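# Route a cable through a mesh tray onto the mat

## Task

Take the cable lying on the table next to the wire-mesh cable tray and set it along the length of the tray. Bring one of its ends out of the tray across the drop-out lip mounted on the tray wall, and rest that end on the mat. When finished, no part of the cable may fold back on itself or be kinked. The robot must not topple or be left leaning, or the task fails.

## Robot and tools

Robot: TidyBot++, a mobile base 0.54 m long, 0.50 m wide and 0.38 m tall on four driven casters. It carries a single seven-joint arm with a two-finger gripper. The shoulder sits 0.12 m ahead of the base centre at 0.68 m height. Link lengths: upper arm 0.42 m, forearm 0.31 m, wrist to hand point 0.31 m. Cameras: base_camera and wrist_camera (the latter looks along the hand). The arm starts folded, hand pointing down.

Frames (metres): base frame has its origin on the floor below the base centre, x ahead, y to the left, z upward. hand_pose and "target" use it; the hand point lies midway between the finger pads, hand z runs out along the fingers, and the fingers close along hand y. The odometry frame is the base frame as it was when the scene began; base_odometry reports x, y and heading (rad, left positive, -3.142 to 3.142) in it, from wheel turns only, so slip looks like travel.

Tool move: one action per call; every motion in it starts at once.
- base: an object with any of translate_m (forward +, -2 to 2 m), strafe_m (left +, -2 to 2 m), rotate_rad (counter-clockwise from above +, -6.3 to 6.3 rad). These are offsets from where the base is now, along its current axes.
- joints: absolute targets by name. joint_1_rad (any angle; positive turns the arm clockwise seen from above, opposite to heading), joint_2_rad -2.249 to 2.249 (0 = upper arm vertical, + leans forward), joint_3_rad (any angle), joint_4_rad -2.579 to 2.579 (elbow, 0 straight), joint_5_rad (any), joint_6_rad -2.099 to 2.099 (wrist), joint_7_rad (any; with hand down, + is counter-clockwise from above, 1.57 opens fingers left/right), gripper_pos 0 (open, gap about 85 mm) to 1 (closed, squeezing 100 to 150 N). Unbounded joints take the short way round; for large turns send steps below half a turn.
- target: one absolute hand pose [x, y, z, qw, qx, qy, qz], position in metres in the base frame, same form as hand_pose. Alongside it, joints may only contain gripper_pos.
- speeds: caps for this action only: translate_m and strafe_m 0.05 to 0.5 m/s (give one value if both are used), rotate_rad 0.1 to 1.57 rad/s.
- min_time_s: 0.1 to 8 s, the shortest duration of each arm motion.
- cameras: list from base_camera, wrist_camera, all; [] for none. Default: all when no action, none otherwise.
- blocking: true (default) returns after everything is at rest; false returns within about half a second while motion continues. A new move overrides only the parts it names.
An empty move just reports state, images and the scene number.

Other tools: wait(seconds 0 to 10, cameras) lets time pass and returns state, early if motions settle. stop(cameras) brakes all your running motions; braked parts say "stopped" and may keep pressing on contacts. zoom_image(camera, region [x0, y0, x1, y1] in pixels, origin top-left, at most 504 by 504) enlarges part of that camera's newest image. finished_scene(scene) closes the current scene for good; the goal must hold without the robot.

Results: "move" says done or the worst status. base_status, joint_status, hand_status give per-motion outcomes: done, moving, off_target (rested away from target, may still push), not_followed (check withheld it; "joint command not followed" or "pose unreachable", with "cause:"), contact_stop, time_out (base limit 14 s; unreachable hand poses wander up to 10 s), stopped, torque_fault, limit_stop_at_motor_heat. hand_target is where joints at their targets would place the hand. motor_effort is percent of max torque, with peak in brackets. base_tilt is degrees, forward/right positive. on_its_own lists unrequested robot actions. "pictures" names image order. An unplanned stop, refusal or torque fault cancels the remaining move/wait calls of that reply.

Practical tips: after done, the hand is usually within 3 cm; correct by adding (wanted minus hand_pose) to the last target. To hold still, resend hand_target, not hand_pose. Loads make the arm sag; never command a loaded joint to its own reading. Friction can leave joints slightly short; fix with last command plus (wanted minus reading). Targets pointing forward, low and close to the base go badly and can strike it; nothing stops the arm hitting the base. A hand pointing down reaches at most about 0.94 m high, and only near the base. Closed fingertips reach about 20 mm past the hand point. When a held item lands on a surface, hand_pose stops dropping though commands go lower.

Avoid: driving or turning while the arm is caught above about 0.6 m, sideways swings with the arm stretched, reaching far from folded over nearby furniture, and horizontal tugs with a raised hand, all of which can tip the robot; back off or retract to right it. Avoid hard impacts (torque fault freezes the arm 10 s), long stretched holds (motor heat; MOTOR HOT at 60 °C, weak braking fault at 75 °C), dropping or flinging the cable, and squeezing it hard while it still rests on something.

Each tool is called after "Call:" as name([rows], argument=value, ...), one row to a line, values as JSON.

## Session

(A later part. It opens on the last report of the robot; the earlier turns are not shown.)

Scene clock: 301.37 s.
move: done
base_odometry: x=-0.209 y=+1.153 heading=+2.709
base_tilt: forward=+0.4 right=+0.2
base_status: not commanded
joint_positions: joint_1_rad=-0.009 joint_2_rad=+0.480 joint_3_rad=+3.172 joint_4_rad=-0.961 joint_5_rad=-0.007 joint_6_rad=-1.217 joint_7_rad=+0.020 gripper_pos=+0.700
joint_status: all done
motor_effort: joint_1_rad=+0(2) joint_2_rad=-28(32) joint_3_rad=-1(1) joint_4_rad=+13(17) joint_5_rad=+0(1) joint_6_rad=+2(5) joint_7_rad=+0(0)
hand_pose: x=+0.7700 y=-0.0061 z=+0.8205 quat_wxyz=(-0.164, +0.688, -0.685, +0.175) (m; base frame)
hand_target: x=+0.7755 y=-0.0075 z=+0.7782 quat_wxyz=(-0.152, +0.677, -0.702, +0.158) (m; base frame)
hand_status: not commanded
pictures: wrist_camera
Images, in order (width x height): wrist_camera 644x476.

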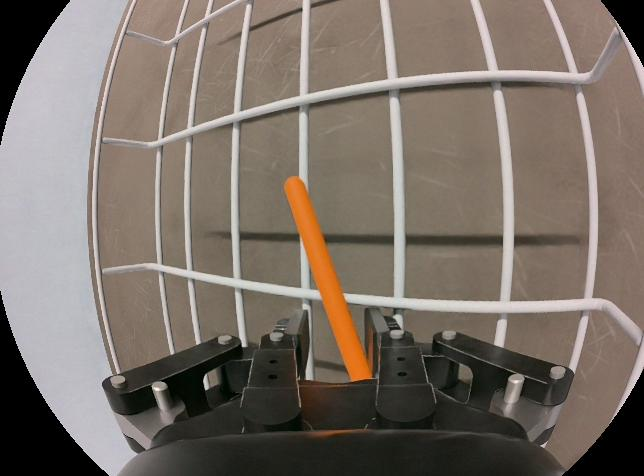

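Call:
move(joints={"gripper_pos": 0.5})

Call:
move(joints={"joint_2_rad": 0.30, "joint_4_rad": -0.75, "joint_6_rad": -1.49}, min_time_s=1.5, cameras=["wrist_camera"])

Scene clock: 306.60 s.
move: done
base_odometry: x=-0.209 y=+1.153 heading=+2.709
base_tilt: forward=+0.4 right=+0.1
base_status: not commanded
joint_positions: joint_1_rad=-0.009 joint_2_rad=+0.480 joint_3_rad=+3.172 joint_4_rad=-0.961 joint_5_rad=-0.007 joint_6_rad=-1.203 joint_7_rad=+0.020 gripper_pos=+0.501
joint_status: all done
motor_effort: joint_1_rad=+0(1) joint_2_rad=-29(31) joint_3_rad=+0(1) joint_4_rad=+13(14) joint_5_rad=+0(1) joint_6_rad=+1(1) joint_7_rad=+0(0)
hand_pose: x=+0.7740 y=-0.0062 z=+0.8220 quat_wxyz=(-0.169, +0.687, -0.684, +0.180) (m; base frame)
hand_target: x=+0.7755 y=-0.0075 z=+0.7782 quat_wxyz=(-0.152, +0.677, -0.702, +0.158) (m; base frame)
hand_status: not commanded
pictures: none

Scene clock: 308.47 s.
move: done
base_odometry: x=-0.209 y=+1.153 heading=+2.709
base_tilt: forward=+0.4 right=+0.2
base_status: not commanded
joint_positions: joint_1_rad=-0.009 joint_2_rad=+0.292 joint_3_rad=+3.172 joint_4_rad=-0.789 joint_5_rad=-0.007 joint_6_rad=-1.414 joint_7_rad=+0.020 gripper_pos=+0.500
joint_status: all done
motor_effort: joint_1_rad=+0(1) joint_2_rad=-26(34) joint_3_rad=-1(2) joint_4_rad=+16(19) joint_5_rad=+0(1) joint_6_rad=+6(7) joint_7_rad=+0(0)
hand_pose: x=+0.7053 y=-0.0054 z=+0.9842 quat_wxyz=(-0.220, +0.672, -0.669, +0.230) (m; base frame)
hand_target: x=+0.6925 y=-0.0060 z=+0.9835 quat_wxyz=(-0.209, +0.663, -0.688, +0.210) (m; base frame)
hand_status: not commanded
pictures: wrist_camera
Images, in order (width x height): wrist_camera 644x476.

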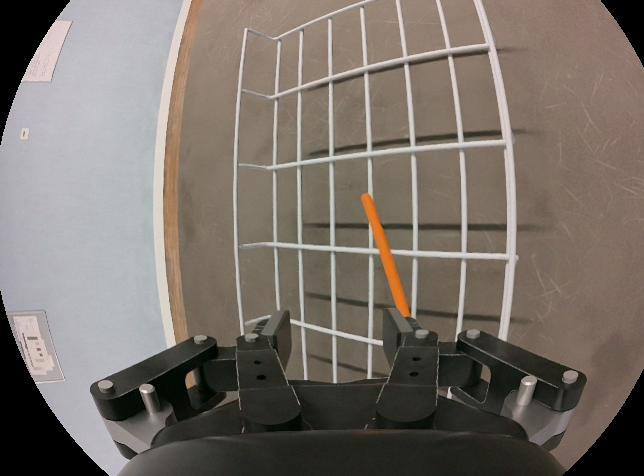

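Call:
move(base={"strafe_m": 0.45, "translate_m": -0.03}, joints={"joint_2_rad": 0.0, "joint_4_rad": -1.05, "joint_6_rad": -1.9, "joint_7_rad": 3.12, "gripper_pos": 0.0}, cameras=["wrist_camera"])

Scene clock: 315.87 s.
move: done
base_odometry: x=-0.370 y=+0.731 heading=+2.709
base_tilt: forward=+0.5 right=+0.1
base_status: done
joint_positions: joint_1_rad=-0.013 joint_2_rad=+0.004 joint_3_rad=+3.172 joint_4_rad=-1.019 joint_5_rad=-0.007 joint_6_rad=-1.828 joint_7_rad=+3.079 gripper_pos=+0.000
joint_status: all done
motor_effort: joint_1_rad=+0(3) joint_2_rad=-14(27) joint_3_rad=-1(2) joint_4_rad=+15(17) joint_5_rad=-1(1) joint_6_rad=+4(7) joint_7_rad=+0(1)
hand_pose: x=+0.4786 y=-0.0026 z=+0.9681 quat_wxyz=(+0.098, +0.726, +0.672, +0.107) (m; base frame)
hand_target: x=+0.4513 y=-0.0041 z=+0.9534 quat_wxyz=(+0.065, +0.718, +0.689, +0.070) (m; base frame)
hand_status: not commanded
pictures: wrist_camera
Images, in order (width x height): wrist_camera 644x476.

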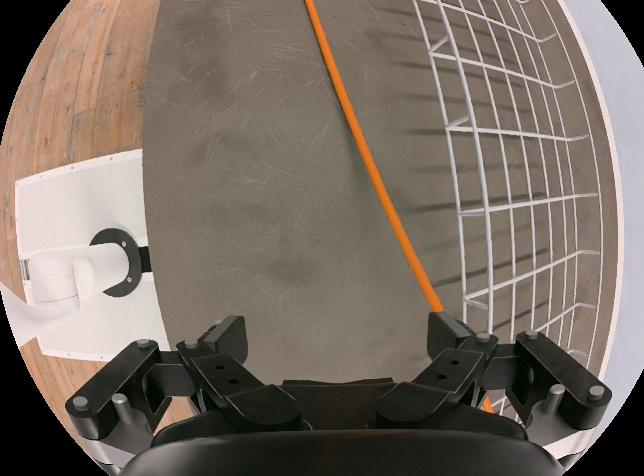

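Call:
move(base={"strafe_m": 0.42}, joints={"joint_2_rad": 0.05, "joint_4_rad": -1.3, "joint_6_rad": -1.75, "joint_7_rad": 3.16}, cameras=["wrist_camera"])

Scene clock: 327.27 s.
move: done
base_odometry: x=-0.546 y=+0.350 heading=+2.709
base_tilt: forward=+0.4 right=+0.2
base_status: done
joint_positions: joint_1_rad=-0.012 joint_2_rad=+0.033 joint_3_rad=+3.171 joint_4_rad=-1.271 joint_5_rad=-0.007 joint_6_rad=-1.810 joint_7_rad=+3.118 gripper_pos=+0.000
joint_status: all done
motor_effort: joint_1_rad=+0(2) joint_2_rad=-16(17) joint_3_rad=-1(2) joint_4_rad=+14(17) joint_5_rad=-1(2) joint_6_rad=+2(5) joint_7_rad=+0(1)
hand_pose: x=+0.4453 y=-0.0020 z=+0.8740 quat_wxyz=(+0.008, +0.721, +0.693, +0.012) (m; base frame)
hand_target: x=+0.4601 y=-0.0039 z=+0.8599 quat_wxyz=(+0.013, +0.708, +0.706, +0.016) (m; base frame)
hand_status: not commanded
pictures: wrist_camera
Images, in order (width x height): wrist_camera 644x476.

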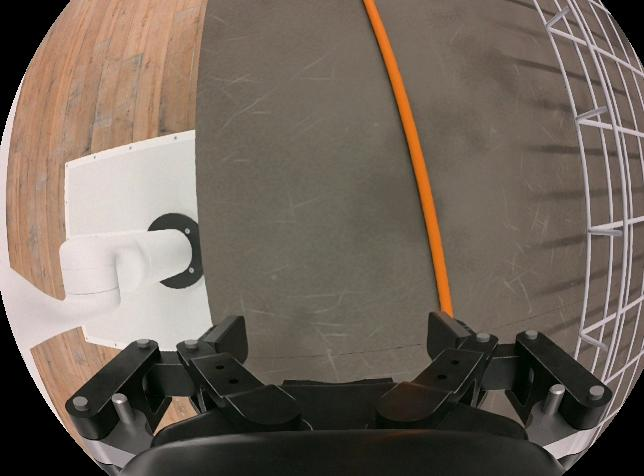

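Call:
move(joints={"joint_2_rad": 0.33, "joint_4_rad": -1.29, "joint_6_rad": -1.51, "joint_7_rad": 3.4}, min_time_s=1.5, cameras=["wrist_camera"])

Scene clock: 335.00 s.
move: done
base_odometry: x=-0.546 y=+0.350 heading=+2.709
base_tilt: forward=+0.4 right=+0.2
base_status: not commanded
joint_positions: joint_1_rad=-0.012 joint_2_rad=+0.309 joint_3_rad=+3.171 joint_4_rad=-1.271 joint_5_rad=-0.007 joint_6_rad=-1.580 joint_7_rad=+3.357 gripper_pos=+0.000
joint_status: all done
motor_effort: joint_1_rad=+0(1) joint_2_rad=-25(27) joint_3_rad=-1(1) joint_4_rad=+14(16) joint_5_rad=-1(1) joint_6_rad=+1(3) joint_7_rad=+0(1)
hand_pose: x=+0.5561 y=-0.0027 z=+0.7687 quat_wxyz=(-0.006, +0.633, +0.774, -0.006) (m; base frame)
hand_target: x=+0.5733 y=-0.0053 z=+0.7531 quat_wxyz=(+0.006, +0.619, +0.786, +0.002) (m; base frame)
hand_status: not commanded
pictures: wrist_camera
Images, in order (width x height): wrist_camera 644x476.

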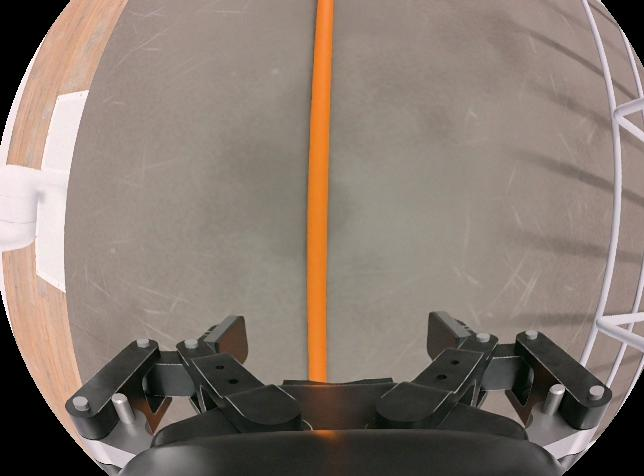

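Call:
move(joints={"joint_2_rad": 0.31, "joint_4_rad": -1.41, "joint_6_rad": -1.40}, min_time_s=1.5)

Call:
move(joints={"gripper_pos": 0.96}, cameras=["wrist_camera"])

Scene clock: 339.53 s.
move: done
base_odometry: x=-0.546 y=+0.350 heading=+2.709
base_tilt: forward=+0.4 right=+0.1
base_status: not commanded
joint_positions: joint_1_rad=-0.012 joint_2_rad=+0.309 joint_3_rad=+3.171 joint_4_rad=-1.379 joint_5_rad=-0.007 joint_6_rad=-1.470 joint_7_rad=+3.358 gripper_pos=+0.000
joint_status: all done
motor_effort: joint_1_rad=+0(1) joint_2_rad=-25(26) joint_3_rad=-1(2) joint_4_rad=+15(16) joint_5_rad=-1(1) joint_6_rad=+1(2) joint_7_rad=+0(0)
hand_pose: x=+0.5545 y=-0.0030 z=+0.7349 quat_wxyz=(-0.006, +0.633, +0.774, -0.006) (m; base frame)
hand_target: x=+0.5653 y=-0.0056 z=+0.7245 quat_wxyz=(+0.009, +0.619, +0.785, +0.006) (m; base frame)
hand_status: not commanded
pictures: none

Scene clock: 340.60 s.
move: done
base_odometry: x=-0.546 y=+0.350 heading=+2.709
base_tilt: forward=+0.4 right=+0.1
base_status: not commanded
joint_positions: joint_1_rad=-0.012 joint_2_rad=+0.288 joint_3_rad=+3.171 joint_4_rad=-1.379 joint_5_rad=-0.007 joint_6_rad=-1.463 joint_7_rad=+3.359 gripper_pos=+0.938
joint_status: all done
motor_effort: joint_1_rad=+0(1) joint_2_rad=-20(25) joint_3_rad=-1(2) joint_4_rad=+12(15) joint_5_rad=-1(1) joint_6_rad=+2(3) joint_7_rad=+0(0)
hand_pose: x=+0.5554 y=-0.0030 z=+0.7439 quat_wxyz=(+0.005, +0.633, +0.774, +0.003) (m; base frame)
hand_target: x=+0.5653 y=-0.0056 z=+0.7245 quat_wxyz=(+0.009, +0.619, +0.785, +0.006) (m; base frame)
hand_status: not commanded
pictures: wrist_camera
Images, in order (width x height): wrist_camera 644x476.

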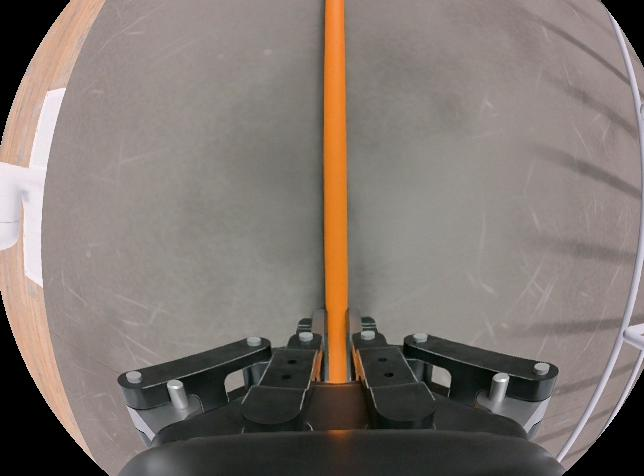

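Call:
move(joints={"joint_2_rad": 0.28, "joint_4_rad": -0.80, "joint_6_rad": -1.92}, min_time_s=2.0, cameras=["wrist_camera"])

Scene clock: 347.83 s.
move: done
base_odometry: x=-0.546 y=+0.350 heading=+2.709
base_tilt: forward=+0.5 right=+0.2
base_status: not commanded
joint_positions: joint_1_rad=-0.012 joint_2_rad=+0.285 joint_3_rad=+3.171 joint_4_rad=-0.845 joint_5_rad=-0.007 joint_6_rad=-1.848 joint_7_rad=+3.359 gripper_pos=+0.938
joint_status: all done
motor_effort: joint_1_rad=+0(1) joint_2_rad=-24(28) joint_3_rad=-1(2) joint_4_rad=+15(16) joint_5_rad=-1(1) joint_6_rad=+3(4) joint_7_rad=+0(0)
hand_pose: x=+0.5729 y=-0.0020 z=+0.9127 quat_wxyz=(+0.065, +0.629, +0.773, +0.050) (m; base frame)
hand_target: x=+0.5568 y=-0.0040 z=+0.9261 quat_wxyz=(+0.057, +0.616, +0.785, +0.042) (m; base frame)
hand_status: not commanded
pictures: wrist_camera
Images, in order (width x height): wrist_camera 644x476.

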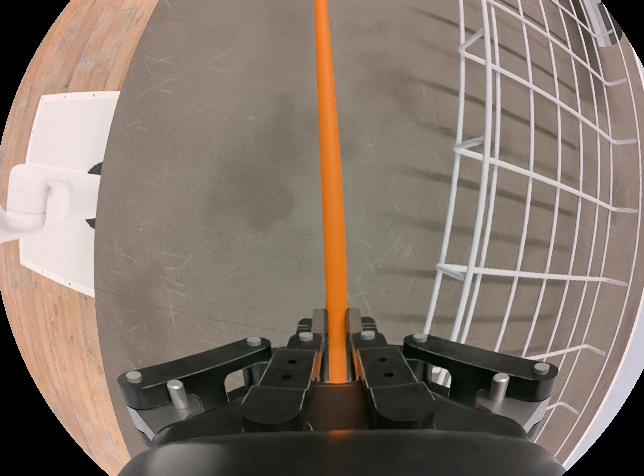

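Call:
move(base={"translate_m": 0.05}, joints={"joint_2_rad": 0.55, "joint_4_rad": -0.535, "joint_6_rad": -1.52}, min_time_s=2.0, cameras=["wrist_camera"])

Scene clock: 354.13 s.
move: done
base_odometry: x=-0.592 y=+0.371 heading=+2.710
base_tilt: forward=+0.5 right=+0.1
base_status: done
joint_positions: joint_1_rad=-0.012 joint_2_rad=+0.518 joint_3_rad=+3.171 joint_4_rad=-0.581 joint_5_rad=-0.007 joint_6_rad=-1.603 joint_7_rad=+3.359 gripper_pos=+0.938
joint_status: all done
motor_effort: joint_1_rad=+0(1) joint_2_rad=-32(33) joint_3_rad=-1(2) joint_4_rad=+16(17) joint_5_rad=+0(1) joint_6_rad=+6(7) joint_7_rad=+0(1)
hand_pose: x=+0.7401 y=-0.0015 z=+0.9087 quat_wxyz=(+0.174, +0.614, +0.758, +0.133) (m; base frame)
hand_target: x=+0.7763 y=-0.0047 z=+0.9196 quat_wxyz=(+0.214, +0.593, +0.760, +0.157) (m; base frame)
hand_status: not commanded
pictures: wrist_camera
Images, in order (width x height): wrist_camera 644x476.

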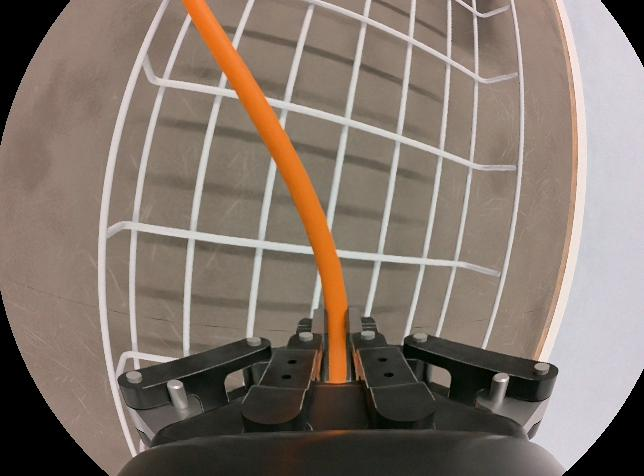

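Call:
move(joints={"joint_2_rad": 0.49, "joint_4_rad": -0.955, "joint_6_rad": -1.24, "joint_7_rad": 3.18}, min_time_s=2.0, cameras=["wrist_camera"])

Scene clock: 359.93 s.
move: done
base_odometry: x=-0.592 y=+0.371 heading=+2.710
base_tilt: forward=+0.4 right=+0.2
base_status: not commanded
joint_positions: joint_1_rad=-0.012 joint_2_rad=+0.485 joint_3_rad=+3.171 joint_4_rad=-0.917 joint_5_rad=-0.007 joint_6_rad=-1.316 joint_7_rad=+3.224 gripper_pos=+0.938
joint_status: all done
motor_effort: joint_1_rad=+0(1) joint_2_rad=-29(33) joint_3_rad=-1(2) joint_4_rad=+16(17) joint_5_rad=+0(1) joint_6_rad=+5(7) joint_7_rad=+0(1)
hand_pose: x=+0.7534 y=-0.0035 z=+0.8234 quat_wxyz=(+0.158, +0.666, +0.715, +0.139) (m; base frame)
hand_target: x=+0.7664 y=-0.0071 z=+0.8130 quat_wxyz=(+0.167, +0.681, +0.696, +0.153) (m; base frame)
hand_status: not commanded
pictures: wrist_camera
Images, in order (width x height): wrist_camera 644x476.

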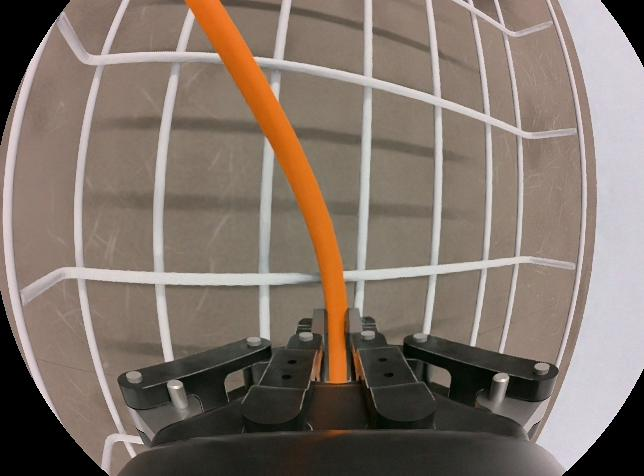

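Call:
move(joints={"joint_2_rad": 0.49, "joint_4_rad": -0.985, "joint_6_rad": -1.21}, min_time_s=1.0)

Call:
move(joints={"gripper_pos": 0.65}, cameras=["wrist_camera"])

Scene clock: 363.63 s.
move: done
base_odometry: x=-0.592 y=+0.371 heading=+2.710
base_tilt: forward=+0.5 right=+0.2
base_status: not commanded
joint_positions: joint_1_rad=-0.012 joint_2_rad=+0.474 joint_3_rad=+3.171 joint_4_rad=-0.941 joint_5_rad=-0.007 joint_6_rad=-1.288 joint_7_rad=+3.222 gripper_pos=+0.938
joint_status: all done
motor_effort: joint_1_rad=+1(1) joint_2_rad=-28(30) joint_3_rad=+0(1) joint_4_rad=+15(16) joint_5_rad=+0(0) joint_6_rad=+5(6) joint_7_rad=+0(0)
hand_pose: x=+0.7540 y=-0.0037 z=+0.8231 quat_wxyz=(+0.163, +0.666, +0.713, +0.144) (m; base frame)
hand_target: x=+0.7675 y=-0.0073 z=+0.8036 quat_wxyz=(+0.167, +0.681, +0.696, +0.153) (m; base frame)
hand_status: not commanded
pictures: none

Scene clock: 364.37 s.
move: done
base_odometry: x=-0.592 y=+0.371 heading=+2.710
base_tilt: forward=+0.5 right=+0.2
base_status: not commanded
joint_positions: joint_1_rad=-0.012 joint_2_rad=+0.474 joint_3_rad=+3.171 joint_4_rad=-0.953 joint_5_rad=-0.007 joint_6_rad=-1.282 joint_7_rad=+3.222 gripper_pos=+0.650
joint_status: all done
motor_effort: joint_1_rad=+0(1) joint_2_rad=-31(32) joint_3_rad=-1(2) joint_4_rad=+16(17) joint_5_rad=-1(1) joint_6_rad=+5(5) joint_7_rad=+0(0)
hand_pose: x=+0.7529 y=-0.0037 z=+0.8185 quat_wxyz=(+0.161, +0.667, +0.714, +0.142) (m; base frame)
hand_target: x=+0.7675 y=-0.0073 z=+0.8036 quat_wxyz=(+0.167, +0.681, +0.696, +0.153) (m; base frame)
hand_status: not commanded
pictures: wrist_camera
Images, in order (width x height): wrist_camera 644x476.

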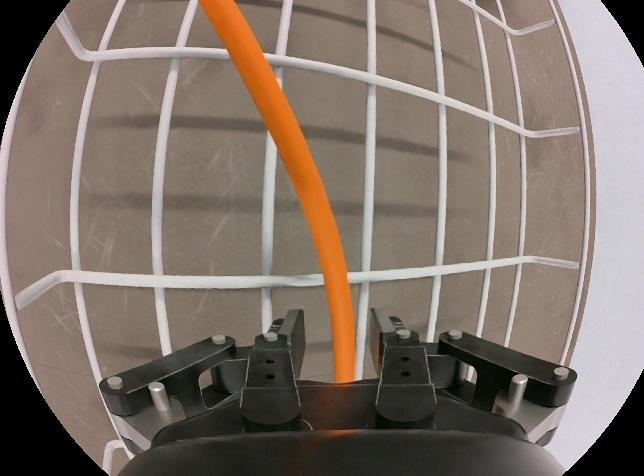

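Call:
move(joints={"gripper_pos": 0.4})

Call:
move(joints={"joint_2_rad": 0.30, "joint_4_rad": -0.75, "joint_6_rad": -1.49}, min_time_s=1.5, cameras=["wrist_camera"])

Call:
move(base={"translate_m": -0.05, "strafe_m": 0.45}, joints={"joint_2_rad": 0.05, "joint_4_rad": -1.2, "joint_6_rad": -1.85, "joint_7_rad": 3.16, "gripper_pos": 0.0}, cameras=["wrist_camera"])

Scene clock: 369.20 s.
move: done
base_odometry: x=-0.592 y=+0.371 heading=+2.710
base_tilt: forward=+0.5 right=+0.1
base_status: not commanded
joint_positions: joint_1_rad=-0.012 joint_2_rad=+0.474 joint_3_rad=+3.171 joint_4_rad=-0.953 joint_5_rad=-0.007 joint_6_rad=-1.250 joint_7_rad=+3.221 gripper_pos=+0.400
joint_status: all done
motor_effort: joint_1_rad=+0(1) joint_2_rad=-31(32) joint_3_rad=-1(1) joint_4_rad=+14(17) joint_5_rad=+0(1) joint_6_rad=+1(4) joint_7_rad=+0(0)
hand_pose: x=+0.7617 y=-0.0038 z=+0.8227 quat_wxyz=(+0.172, +0.664, +0.711, +0.153) (m; base frame)
hand_target: x=+0.7675 y=-0.0073 z=+0.8036 quat_wxyz=(+0.167, +0.681, +0.696, +0.153) (m; base frame)
hand_status: not commanded
pictures: none

Scene clock: 371.10 s.
move: done
base_odometry: x=-0.592 y=+0.371 heading=+2.710
base_tilt: forward=+0.4 right=+0.2
base_status: not commanded
joint_positions: joint_1_rad=-0.012 joint_2_rad=+0.294 joint_3_rad=+3.171 joint_4_rad=-0.791 joint_5_rad=-0.007 joint_6_rad=-1.414 joint_7_rad=+3.221 gripper_pos=+0.400
joint_status: all done
motor_effort: joint_1_rad=+0(1) joint_2_rad=-25(34) joint_3_rad=-1(2) joint_4_rad=+16(18) joint_5_rad=+0(1) joint_6_rad=+7(7) joint_7_rad=+0(0)
hand_pose: x=+0.7060 y=-0.0034 z=+0.9821 quat_wxyz=(+0.234, +0.648, +0.693, +0.212) (m; base frame)
hand_target: x=+0.6925 y=-0.0060 z=+0.9835 quat_wxyz=(+0.216, +0.668, +0.683, +0.203) (m; base frame)
hand_status: not commanded
pictures: wrist_camera
Images, in order (width x height): wrist_camera 644x476.

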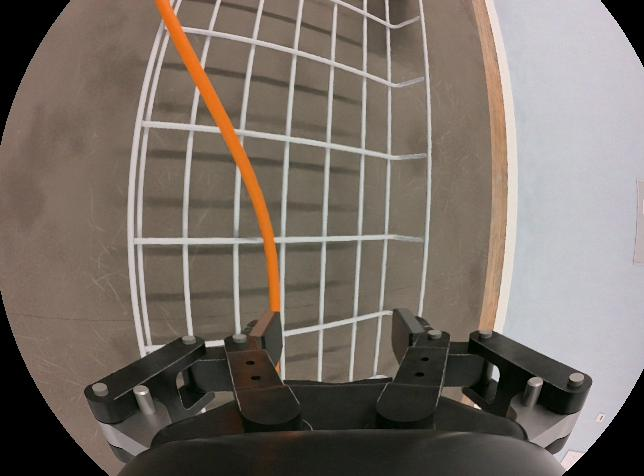

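Scene clock: 373.33 s.
move: done
base_odometry: x=-0.735 y=-0.059 heading=+2.709
base_tilt: forward=+0.5 right=+0.1
base_status: done
joint_positions: joint_1_rad=-0.012 joint_2_rad=+0.051 joint_3_rad=+3.171 joint_4_rad=-1.167 joint_5_rad=-0.007 joint_6_rad=-1.779 joint_7_rad=+3.202 gripper_pos=+0.000
joint_status: all done
motor_effort: joint_1_rad=+0(2) joint_2_rad=-17(27) joint_3_rad=-1(2) joint_4_rad=+15(17) joint_5_rad=-1(1) joint_6_rad=+2(7) joint_7_rad=+0(1)
hand_pose: x=+0.4806 y=-0.0026 z=+0.9023 quat_wxyz=(+0.051, +0.689, +0.721, +0.051) (m; base frame)
hand_target: x=+0.4517 y=-0.0038 z=+0.8901 quat_wxyz=(+0.013, +0.708, +0.706, +0.016) (m; base frame)
hand_status: not commanded
pictures: wrist_camera
Images, in order (width x height): wrist_camera 644x476.

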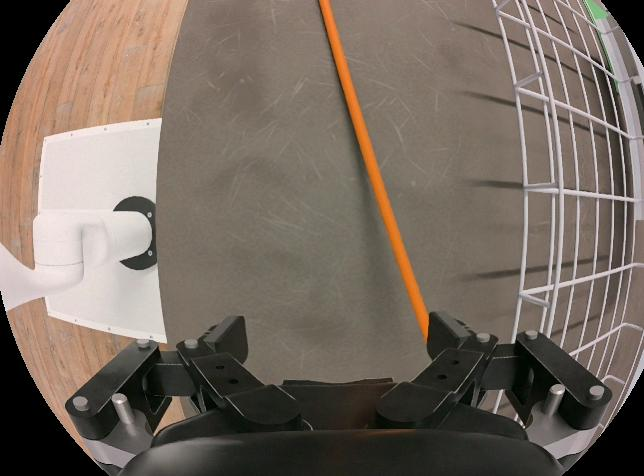

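Call:
move(base={"strafe_m": 0.15}, joints={"joint_2_rad": 0.27, "joint_4_rad": -1.285, "joint_6_rad": -1.55, "joint_7_rad": 3.45}, cameras=["wrist_camera"])

Scene clock: 400.83 s.
move: done
base_odometry: x=-0.798 y=-0.196 heading=+2.710
base_tilt: forward=+0.4 right=+0.1
base_status: done
joint_positions: joint_1_rad=-0.013 joint_2_rad=+0.261 joint_3_rad=+3.171 joint_4_rad=-1.259 joint_5_rad=-0.007 joint_6_rad=-1.615 joint_7_rad=+3.408 gripper_pos=+0.000
joint_status: all done
motor_effort: joint_1_rad=+0(2) joint_2_rad=-24(27) joint_3_rad=-1(2) joint_4_rad=+15(17) joint_5_rad=-1(2) joint_6_rad=+2(3) joint_7_rad=+0(1)
hand_pose: x=+0.5439 y=-0.0022 z=+0.7930 quat_wxyz=(+0.003, +0.613, +0.790, +0.002) (m; base frame)
hand_target: x=+0.5573 y=-0.0051 z=+0.7811 quat_wxyz=(+0.015, +0.599, +0.801, +0.010) (m; base frame)
hand_status: not commanded
pictures: wrist_camera
Images, in order (width x height): wrist_camera 644x476.

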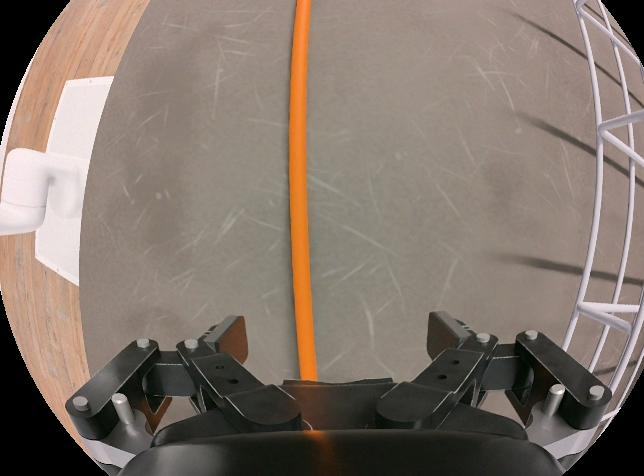

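Call:
move(joints={"joint_2_rad": 0.235, "joint_4_rad": -1.48, "joint_6_rad": -1.39}, min_time_s=1.5, cameras=["wrist_camera"])

Scene clock: 406.10 s.
move: done
base_odometry: x=-0.798 y=-0.196 heading=+2.710
base_tilt: forward=+0.5 right=+0.2
base_status: not commanded
joint_positions: joint_1_rad=-0.013 joint_2_rad=+0.243 joint_3_rad=+3.171 joint_4_rad=-1.449 joint_5_rad=-0.007 joint_6_rad=-1.460 joint_7_rad=+3.408 gripper_pos=+0.000
joint_status: all done
motor_effort: joint_1_rad=+0(1) joint_2_rad=-23(24) joint_3_rad=-1(2) joint_4_rad=+15(16) joint_5_rad=-1(1) joint_6_rad=+1(2) joint_7_rad=+0(0)
hand_pose: x=+0.5291 y=-0.0024 z=+0.7407 quat_wxyz=(-0.004, +0.613, +0.790, -0.003) (m; base frame)
hand_target: x=+0.5398 y=-0.0053 z=+0.7347 quat_wxyz=(+0.015, +0.599, +0.800, +0.011) (m; base frame)
hand_status: not commanded
pictures: wrist_camera
Images, in order (width x height): wrist_camera 644x476.

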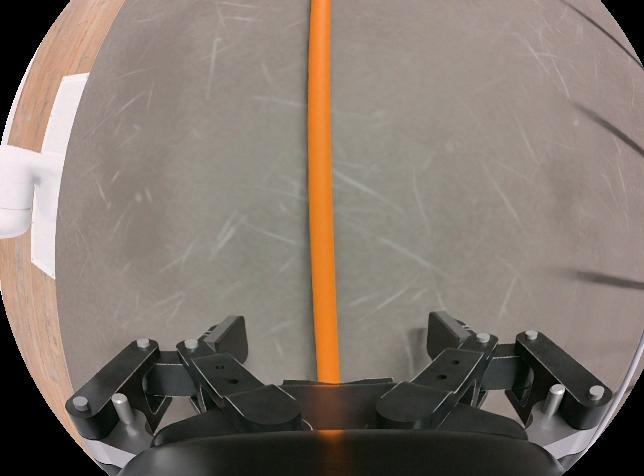

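Call:
move(joints={"gripper_pos": 0.96})

Call:
move(joints={"joint_2_rad": 0.25, "joint_4_rad": -0.83, "joint_6_rad": -1.92}, min_time_s=2.0, cameras=["wrist_camera"])

Scene clock: 412.03 s.
move: done
base_odometry: x=-0.798 y=-0.196 heading=+2.710
base_tilt: forward=+0.5 right=+0.1
base_status: not commanded
joint_positions: joint_1_rad=-0.013 joint_2_rad=+0.235 joint_3_rad=+3.171 joint_4_rad=-1.450 joint_5_rad=-0.007 joint_6_rad=-1.450 joint_7_rad=+3.408 gripper_pos=+0.937
joint_status: all done
motor_effort: joint_1_rad=+0(1) joint_2_rad=-21(23) joint_3_rad=-1(2) joint_4_rad=+14(15) joint_5_rad=-1(1) joint_6_rad=+2(2) joint_7_rad=+0(0)
hand_pose: x=+0.5318 y=-0.0025 z=+0.7440 quat_wxyz=(+0.003, +0.613, +0.790, +0.002) (m; base frame)
hand_target: x=+0.5398 y=-0.0053 z=+0.7347 quat_wxyz=(+0.015, +0.599, +0.800, +0.011) (m; base frame)
hand_status: not commanded
pictures: none

Scene clock: 414.33 s.
move: done
base_odometry: x=-0.798 y=-0.196 heading=+2.710
base_tilt: forward=+0.5 right=+0.1
base_status: not commanded
joint_positions: joint_1_rad=-0.013 joint_2_rad=+0.235 joint_3_rad=+3.171 joint_4_rad=-0.874 joint_5_rad=-0.007 joint_6_rad=-1.846 joint_7_rad=+3.409 gripper_pos=+0.937
joint_status: all done
motor_effort: joint_1_rad=+0(1) joint_2_rad=-23(24) joint_3_rad=-1(2) joint_4_rad=+14(17) joint_5_rad=-1(1) joint_6_rad=+3(4) joint_7_rad=+0(0)
hand_pose: x=+0.5564 y=-0.0017 z=+0.9252 quat_wxyz=(+0.075, +0.609, +0.788, +0.056) (m; base frame)
hand_target: x=+0.5446 y=-0.0040 z=+0.9294 quat_wxyz=(+0.058, +0.596, +0.800, +0.041) (m; base frame)
hand_status: not commanded
pictures: wrist_camera
Images, in order (width x height): wrist_camera 644x476.

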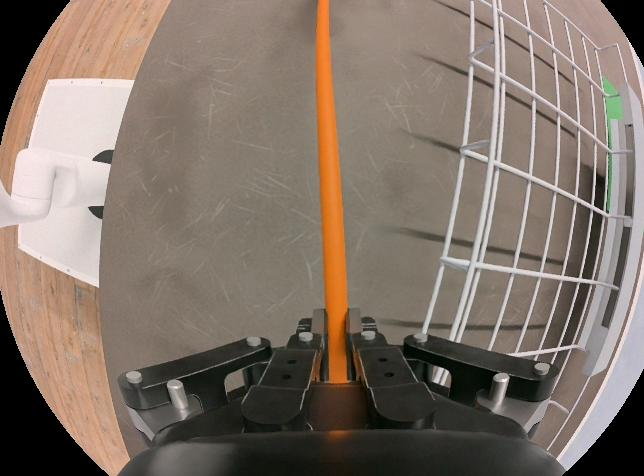

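Call:
move(base={"translate_m": 0.05, "strafe_m": -0.08}, joints={"joint_2_rad": 0.49, "joint_4_rad": -0.695, "joint_6_rad": -1.31, "joint_7_rad": 3.1}, min_time_s=2.0, cameras=["wrist_camera"])

Scene clock: 419.90 s.
move: done
base_odometry: x=-0.810 y=-0.102 heading=+2.710
base_tilt: forward=+0.5 right=+0.2
base_status: done
joint_positions: joint_1_rad=-0.009 joint_2_rad=+0.461 joint_3_rad=+3.171 joint_4_rad=-0.743 joint_5_rad=-0.007 joint_6_rad=-1.390 joint_7_rad=+3.143 gripper_pos=+0.937
joint_status: all done
motor_effort: joint_1_rad=+1(3) joint_2_rad=-31(33) joint_3_rad=-1(2) joint_4_rad=+17(17) joint_5_rad=+0(1) joint_6_rad=+6(7) joint_7_rad=+0(1)
hand_pose: x=+0.7621 y=-0.0050 z=+0.9055 quat_wxyz=(+0.195, +0.685, +0.677, +0.187) (m; base frame)
hand_target: x=+0.7961 y=-0.0061 z=+0.9228 quat_wxyz=(+0.224, +0.689, +0.652, +0.225) (m; base frame)
hand_status: not commanded
pictures: wrist_camera
Images, in order (width x height): wrist_camera 644x476.

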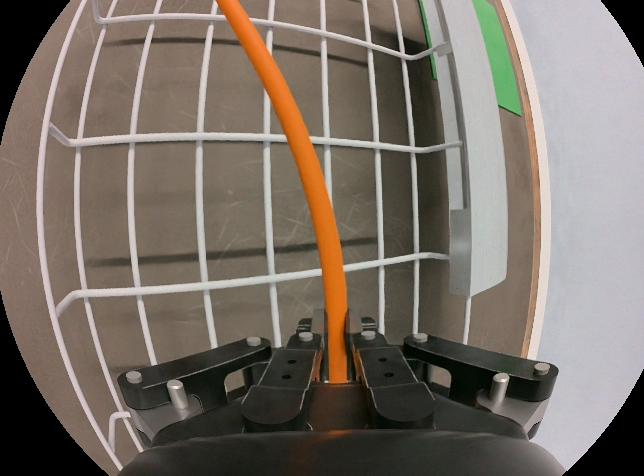

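Call:
move(joints={"joint_2_rad": 0.49, "joint_4_rad": -1.03, "joint_6_rad": -1.08, "joint_7_rad": 3.0}, min_time_s=2.0, cameras=["wrist_camera"])

Scene clock: 425.97 s.
move: done
base_odometry: x=-0.810 y=-0.102 heading=+2.710
base_tilt: forward=+0.5 right=+0.1
base_status: not commanded
joint_positions: joint_1_rad=-0.008 joint_2_rad=+0.461 joint_3_rad=+3.171 joint_4_rad=-0.994 joint_5_rad=-0.007 joint_6_rad=-1.155 joint_7_rad=+3.043 gripper_pos=+0.937
joint_status: all done
motor_effort: joint_1_rad=-1(1) joint_2_rad=-31(33) joint_3_rad=-1(2) joint_4_rad=+16(18) joint_5_rad=-1(2) joint_6_rad=+6(7) joint_7_rad=+0(1)
hand_pose: x=+0.7764 y=-0.0065 z=+0.8262 quat_wxyz=(+0.180, +0.720, +0.642, +0.191) (m; base frame)
hand_target: x=+0.7917 y=-0.0079 z=+0.8022 quat_wxyz=(+0.180, +0.733, +0.625, +0.198) (m; base frame)
hand_status: not commanded
pictures: wrist_camera
Images, in order (width x height): wrist_camera 644x476.

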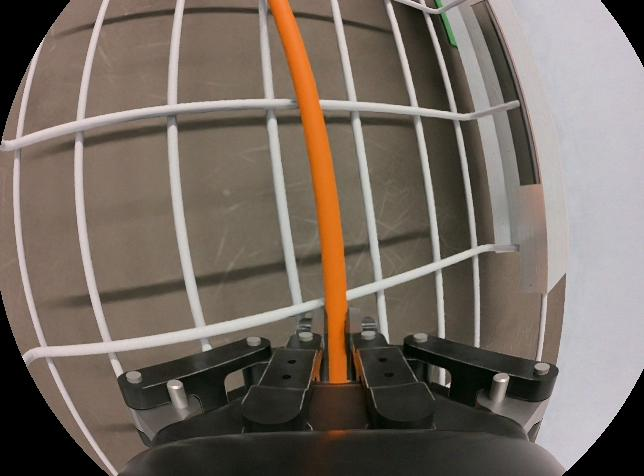

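Call:
move(joints={"gripper_pos": 0.65}, cameras=["wrist_camera"])

Call:
move(joints={"gripper_pos": 0.45})

Call:
move(joints={"joint_2_rad": 0.30, "joint_4_rad": -0.75, "joint_6_rad": -1.49}, min_time_s=1.5, cameras=["wrist_camera"])

Scene clock: 439.30 s.
move: done
base_odometry: x=-0.810 y=-0.102 heading=+2.710
base_tilt: forward=+0.5 right=+0.1
base_status: not commanded
joint_positions: joint_1_rad=-0.006 joint_2_rad=+0.461 joint_3_rad=+3.171 joint_4_rad=-0.994 joint_5_rad=-0.007 joint_6_rad=-1.140 joint_7_rad=+3.042 gripper_pos=+0.650
joint_status: all done
motor_effort: joint_1_rad=-2(3) joint_2_rad=-31(31) joint_3_rad=-3(3) joint_4_rad=+16(17) joint_5_rad=-3(3) joint_6_rad=+4(6) joint_7_rad=+0(1)
hand_pose: x=+0.7804 y=-0.0080 z=+0.8286 quat_wxyz=(+0.185, +0.720, +0.640, +0.196) (m; base frame)
hand_target: x=+0.7917 y=-0.0079 z=+0.8022 quat_wxyz=(+0.180, +0.733, +0.625, +0.198) (m; base frame)
hand_status: not commanded
pictures: wrist_camera
Images, in order (width x height): wrist_camera 644x476.

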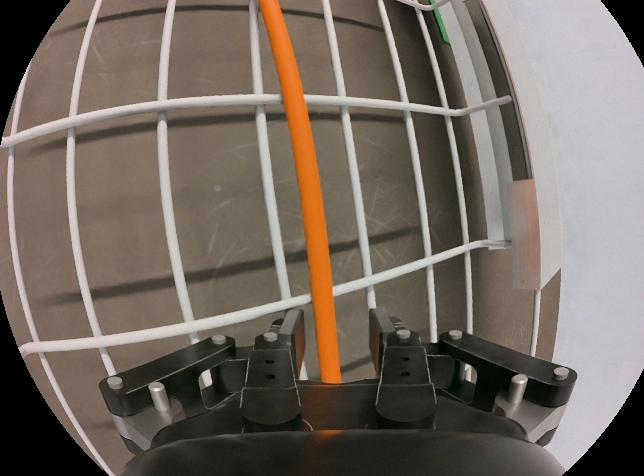

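Scene clock: 439.93 s.
move: done
base_odometry: x=-0.810 y=-0.102 heading=+2.710
base_tilt: forward=+0.5 right=+0.1
base_status: not commanded
joint_positions: joint_1_rad=-0.004 joint_2_rad=+0.461 joint_3_rad=+3.171 joint_4_rad=-0.995 joint_5_rad=-0.007 joint_6_rad=-1.140 joint_7_rad=+3.042 gripper_pos=+0.450
joint_status: all done
motor_effort: joint_1_rad=-3(4) joint_2_rad=-32(32) joint_3_rad=-3(4) joint_4_rad=+16(17) joint_5_rad=-3(3) joint_6_rad=+5(5) joint_7_rad=+0(1)
hand_pose: x=+0.7802 y=-0.0093 z=+0.8283 quat_wxyz=(+0.185, +0.720, +0.639, +0.196) (m; base frame)
hand_target: x=+0.7917 y=-0.0079 z=+0.8022 quat_wxyz=(+0.180, +0.733, +0.625, +0.198) (m; base frame)
hand_status: not commanded
pictures: none

Scene clock: 442.03 s.
move: done
base_odometry: x=-0.810 y=-0.102 heading=+2.710
base_tilt: forward=+0.4 right=+0.1
base_status: not commanded
joint_positions: joint_1_rad=-0.006 joint_2_rad=+0.294 joint_3_rad=+3.171 joint_4_rad=-0.791 joint_5_rad=-0.007 joint_6_rad=-1.413 joint_7_rad=+3.041 gripper_pos=+0.450
joint_status: all done
motor_effort: joint_1_rad=+0(3) joint_2_rad=-26(34) joint_3_rad=-1(3) joint_4_rad=+16(19) joint_5_rad=-1(3) joint_6_rad=+7(7) joint_7_rad=+0(0)
hand_pose: x=+0.7060 y=-0.0069 z=+0.9825 quat_wxyz=(+0.215, +0.709, +0.630, +0.232) (m; base frame)
hand_target: x=+0.6925 y=-0.0060 z=+0.9835 quat_wxyz=(+0.197, +0.727, +0.620, +0.221) (m; base frame)
hand_status: not commanded
pictures: wrist_camera
Images, in order (width x height): wrist_camera 644x476.

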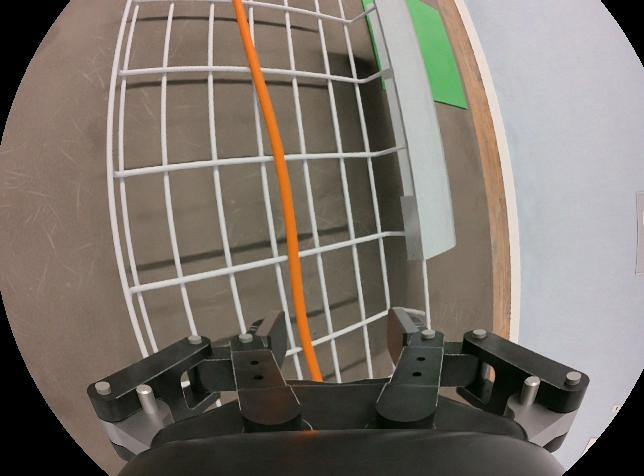

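Call:
move(base={"translate_m": -0.2, "strafe_m": 0.5}, joints={"joint_2_rad": 0.0, "joint_4_rad": -1.1, "joint_6_rad": -1.6, "joint_7_rad": 1.57, "gripper_pos": 0.0}, cameras=["all"])

Scene clock: 448.03 s.
move: done
base_odometry: x=-0.838 y=-0.640 heading=+2.710
base_tilt: forward=+0.5 right=+0.1
base_status: done
joint_positions: joint_1_rad=-0.007 joint_2_rad=-0.006 joint_3_rad=+3.171 joint_4_rad=-1.068 joint_5_rad=-0.007 joint_6_rad=-1.525 joint_7_rad=+1.613 gripper_pos=+0.000
joint_status: all done
motor_effort: joint_1_rad=+0(2) joint_2_rad=-15(30) joint_3_rad=-1(2) joint_4_rad=+16(18) joint_5_rad=-1(2) joint_6_rad=+6(7) joint_7_rad=+0(1)
hand_pose: x=+0.5550 y=-0.0062 z=+0.9911 quat_wxyz=(+0.005, +0.962, +0.010, +0.274) (m; base frame)
hand_target: x=+0.5325 y=-0.0058 z=+0.9637 quat_wxyz=(-0.001, +0.976, -0.011, +0.219) (m; base frame)
hand_status: not commanded
pictures: base_camera, wrist_camera
Images, in order (width x height): base_camera 644x364, wrist_camera 644x476.

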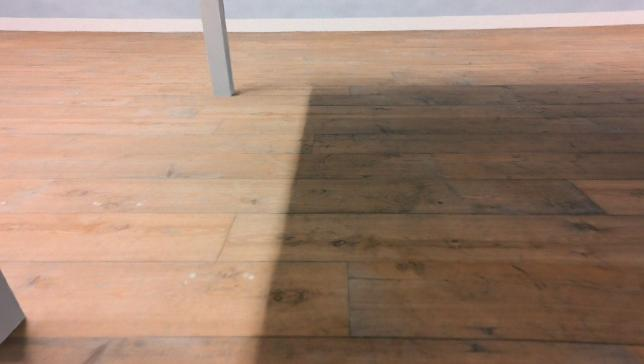

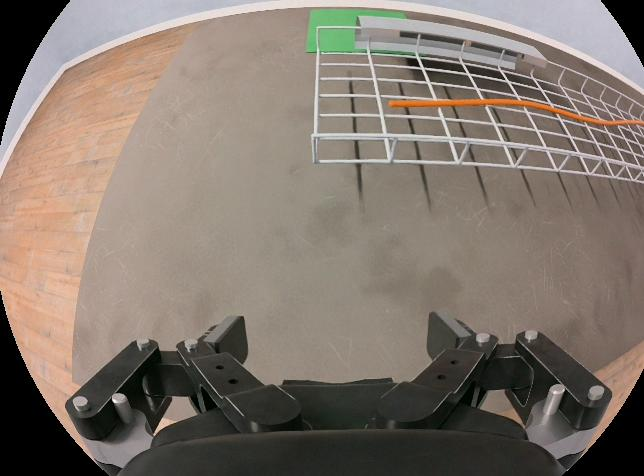

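Call:
zoom_image(camera="wrist_camera", region=[290, 0, 644, 210])

Scaled by 1.424.

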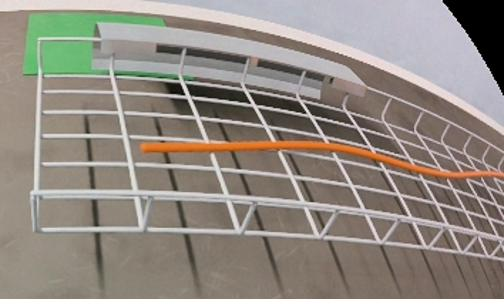

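Call:
move(base={"strafe_m": 0.97})

Call:
move(base={"rotate_rad": -1.571})

Call:
move(base={"strafe_m": 1.0}, cameras=["all"])

Scene clock: 473.83 s.
move: done
base_odometry: x=-1.244 y=-1.521 heading=+2.710
base_tilt: forward=+0.4 right=+0.1
base_status: done
joint_positions: joint_1_rad=-0.007 joint_2_rad=-0.006 joint_3_rad=+3.171 joint_4_rad=-1.068 joint_5_rad=-0.007 joint_6_rad=-1.526 joint_7_rad=+1.612 gripper_pos=+0.000
joint_status: not commanded
motor_effort: joint_1_rad=+0(2) joint_2_rad=-15(16) joint_3_rad=-1(2) joint_4_rad=+16(16) joint_5_rad=-1(2) joint_6_rad=+6(6) joint_7_rad=+0(0)
hand_pose: x=+0.5549 y=-0.0062 z=+0.9910 quat_wxyz=(+0.005, +0.962, +0.010, +0.274) (m; base frame)
hand_target: x=+0.5325 y=-0.0058 z=+0.9637 quat_wxyz=(-0.001, +0.976, -0.011, +0.219) (m; base frame)
hand_status: not commanded
pictures: none

Scene clock: 476.13 s.
move: done
base_odometry: x=-1.244 y=-1.521 heading=+1.140
base_tilt: forward=+0.4 right=+0.2
base_status: done
joint_positions: joint_1_rad=-0.004 joint_2_rad=-0.006 joint_3_rad=+3.173 joint_4_rad=-1.068 joint_5_rad=-0.007 joint_6_rad=-1.526 joint_7_rad=+1.611 gripper_pos=+0.000
joint_status: not commanded
motor_effort: joint_1_rad=+0(2) joint_2_rad=-15(18) joint_3_rad=+0(2) joint_4_rad=+15(17) joint_5_rad=+0(2) joint_6_rad=+6(6) joint_7_rad=+0(1)
hand_pose: x=+0.5549 y=-0.0084 z=+0.9909 quat_wxyz=(+0.006, +0.962, +0.007, +0.273) (m; base frame)
hand_target: x=+0.5325 y=-0.0058 z=+0.9637 quat_wxyz=(-0.001, +0.976, -0.011, +0.219) (m; base frame)
hand_status: not commanded
pictures: none

Scene clock: 479.33 s.
move: done
base_odometry: x=-2.152 y=-1.103 heading=+1.139
base_tilt: forward=+0.4 right=+0.2
base_status: done
joint_positions: joint_1_rad=-0.005 joint_2_rad=-0.006 joint_3_rad=+3.173 joint_4_rad=-1.068 joint_5_rad=-0.007 joint_6_rad=-1.526 joint_7_rad=+1.611 gripper_pos=+0.000
joint_status: not commanded
motor_effort: joint_1_rad=+0(2) joint_2_rad=-15(16) joint_3_rad=-1(2) joint_4_rad=+16(17) joint_5_rad=-1(2) joint_6_rad=+6(6) joint_7_rad=+0(0)
hand_pose: x=+0.5549 y=-0.0079 z=+0.9909 quat_wxyz=(+0.006, +0.962, +0.008, +0.273) (m; base frame)
hand_target: x=+0.5325 y=-0.0058 z=+0.9637 quat_wxyz=(-0.001, +0.976, -0.011, +0.219) (m; base frame)
hand_status: not commanded
pictures: base_camera, wrist_camera
Images, in order (width x height): base_camera 644x364, wrist_camera 644x476.

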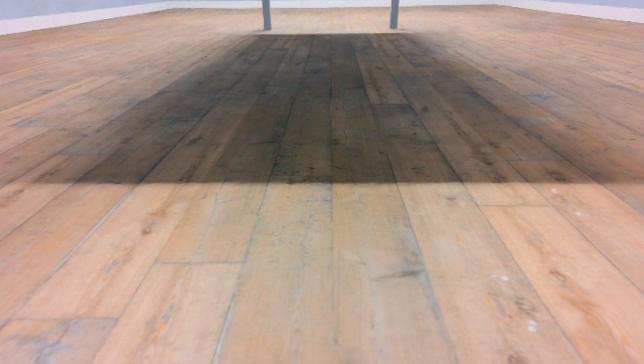

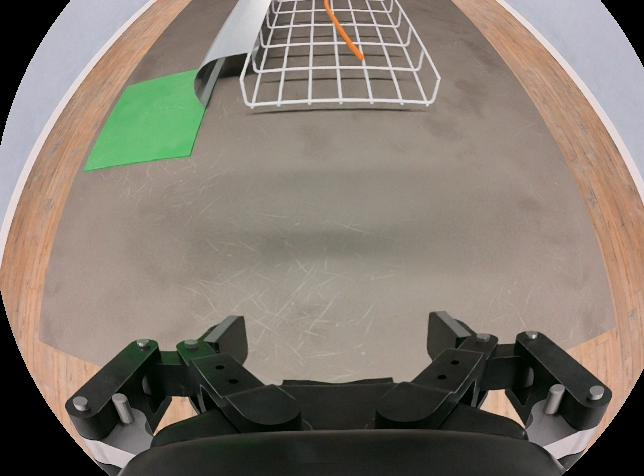

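Call:
move(base={"translate_m": 0.28, "strafe_m": -0.06}, joints={"joint_2_rad": 0.42, "joint_4_rad": -0.865, "joint_6_rad": -1.0, "joint_7_rad": 1.75}, min_time_s=2.0, cameras=["all"])

Scene clock: 500.60 s.
move: done
base_odometry: x=-1.981 y=-0.874 heading=+1.140
base_tilt: forward=+0.5 right=+0.1
base_status: done
joint_positions: joint_1_rad=-0.005 joint_2_rad=+0.394 joint_3_rad=+3.173 joint_4_rad=-0.910 joint_5_rad=-0.007 joint_6_rad=-1.078 joint_7_rad=+1.708 gripper_pos=+0.000
joint_status: all done
motor_effort: joint_1_rad=+0(1) joint_2_rad=-30(33) joint_3_rad=-1(2) joint_4_rad=+18(19) joint_5_rad=+0(1) joint_6_rad=+7(8) joint_7_rad=+0(1)
hand_pose: x=+0.7984 y=-0.0100 z=+0.9279 quat_wxyz=(+0.032, +0.927, +0.054, +0.370) (m; base frame)
hand_target: x=+0.8277 y=-0.0077 z=+0.9506 quat_wxyz=(+0.043, +0.907, +0.074, +0.413) (m; base frame)
hand_status: not commanded
pictures: base_camera, wrist_camera
Images, in order (width x height): base_camera 644x364, wrist_camera 644x476.

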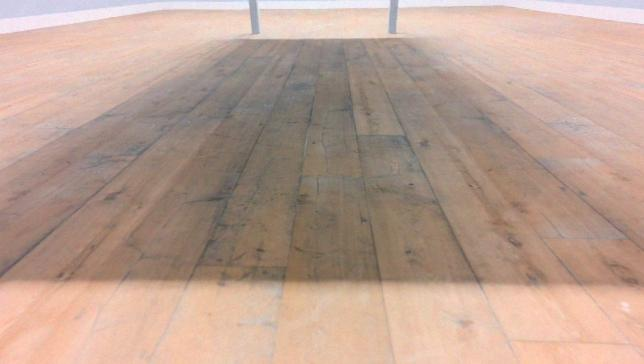

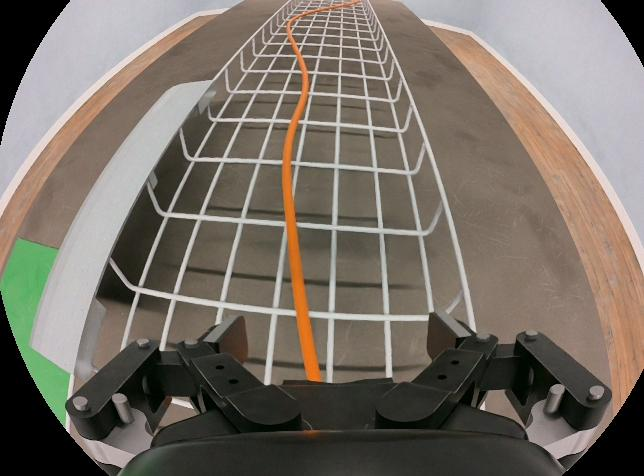

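Call:
zoom_image(camera="wrist_camera", region=[200, 0, 460, 130])

Scaled by 1.938.

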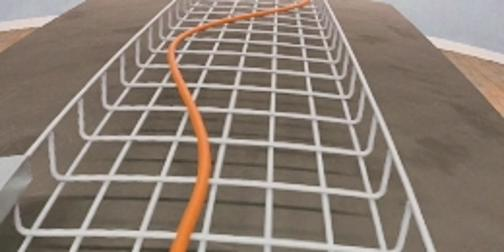

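Call:
move(base={"strafe_m": 0.015}, joints={"joint_2_rad": 0.625, "joint_4_rad": -0.855, "joint_6_rad": -0.775, "joint_7_rad": 1.85}, min_time_s=2.0, cameras=["wrist_camera"])

Scene clock: 512.87 s.
move: done
base_odometry: x=-1.994 y=-0.867 heading=+1.139
base_tilt: forward=+0.5 right=+0.1
base_status: done
joint_positions: joint_1_rad=-0.010 joint_2_rad=+0.588 joint_3_rad=+3.173 joint_4_rad=-0.903 joint_5_rad=-0.007 joint_6_rad=-0.854 joint_7_rad=+1.808 gripper_pos=+0.000
joint_status: all done
motor_effort: joint_1_rad=+1(4) joint_2_rad=-36(38) joint_3_rad=-1(3) joint_4_rad=+18(20) joint_5_rad=-1(2) joint_6_rad=+7(9) joint_7_rad=+0(1)
hand_pose: x=+0.8887 y=-0.0065 z=+0.8396 quat_wxyz=(+0.054, +0.916, +0.104, +0.385) (m; base frame)
hand_target: x=+0.9197 y=-0.0077 z=+0.8547 quat_wxyz=(+0.068, +0.895, +0.121, +0.424) (m; base frame)
hand_status: not commanded
pictures: wrist_camera
Images, in order (width x height): wrist_camera 644x476.

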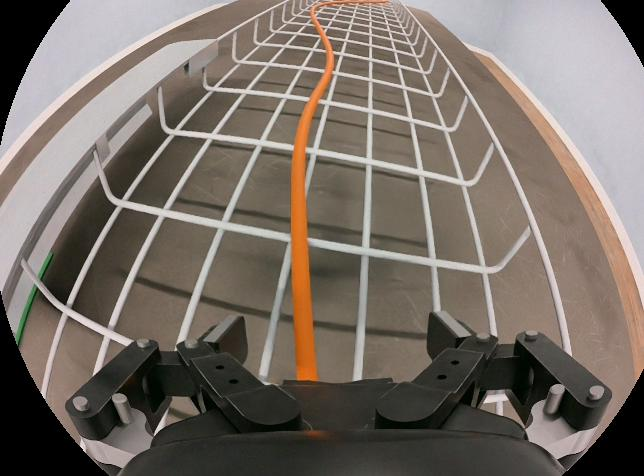

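Call:
move(base={"strafe_m": 0.017}, joints={"joint_2_rad": 0.635, "joint_4_rad": -0.98, "joint_6_rad": -0.718}, min_time_s=1.5, cameras=["wrist_camera"])

Scene clock: 517.67 s.
move: done
base_odometry: x=-2.010 y=-0.860 heading=+1.139
base_tilt: forward=+0.5 right=+0.1
base_status: done
joint_positions: joint_1_rad=-0.012 joint_2_rad=+0.593 joint_3_rad=+3.173 joint_4_rad=-0.948 joint_5_rad=-0.007 joint_6_rad=-0.797 joint_7_rad=+1.808 gripper_pos=+0.000
joint_status: all done
motor_effort: joint_1_rad=+0(3) joint_2_rad=-36(38) joint_3_rad=-1(2) joint_4_rad=+18(19) joint_5_rad=+0(1) joint_6_rad=+8(9) joint_7_rad=+0(0)
hand_pose: x=+0.8928 y=-0.0049 z=+0.8242 quat_wxyz=(+0.054, +0.914, +0.105, +0.388) (m; base frame)
hand_target: x=+0.9080 y=-0.0085 z=+0.7916 quat_wxyz=(+0.063, +0.911, +0.122, +0.388) (m; base frame)
hand_status: not commanded
pictures: wrist_camera
Images, in order (width x height): wrist_camera 644x476.

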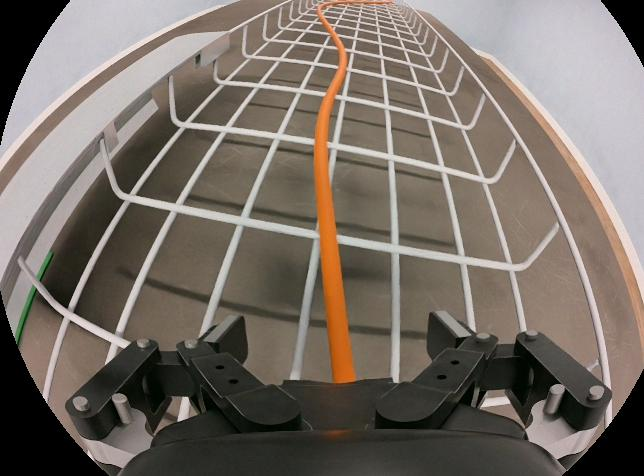

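Call:
move(joints={"gripper_pos": 0.85}, cameras=["wrist_camera"])

Call:
zoom_image(camera="wrist_camera", region=[230, 220, 450, 400])

Scene clock: 523.77 s.
move: done
base_odometry: x=-2.010 y=-0.860 heading=+1.139
base_tilt: forward=+0.4 right=+0.1
base_status: not commanded
joint_positions: joint_1_rad=-0.012 joint_2_rad=+0.594 joint_3_rad=+3.173 joint_4_rad=-0.948 joint_5_rad=-0.007 joint_6_rad=-0.794 joint_7_rad=+1.808 gripper_pos=+0.850
joint_status: all done
motor_effort: joint_1_rad=+0(2) joint_2_rad=-37(38) joint_3_rad=-1(2) joint_4_rad=+18(19) joint_5_rad=-1(1) joint_6_rad=+8(8) joint_7_rad=+0(0)
hand_pose: x=+0.8935 y=-0.0049 z=+0.8236 quat_wxyz=(+0.054, +0.914, +0.105, +0.388) (m; base frame)
hand_target: x=+0.9080 y=-0.0085 z=+0.7916 quat_wxyz=(+0.063, +0.911, +0.122, +0.388) (m; base frame)
hand_status: not commanded
pictures: wrist_camera
Images, in order (width x height): wrist_camera 644x476.

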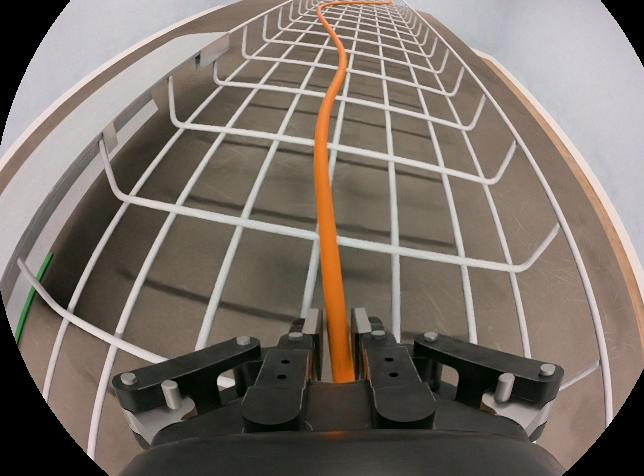

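Scaled by 2.291.

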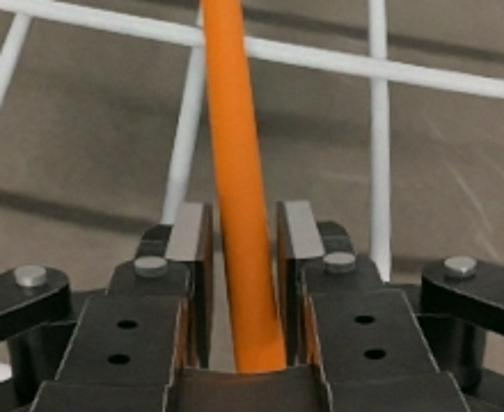

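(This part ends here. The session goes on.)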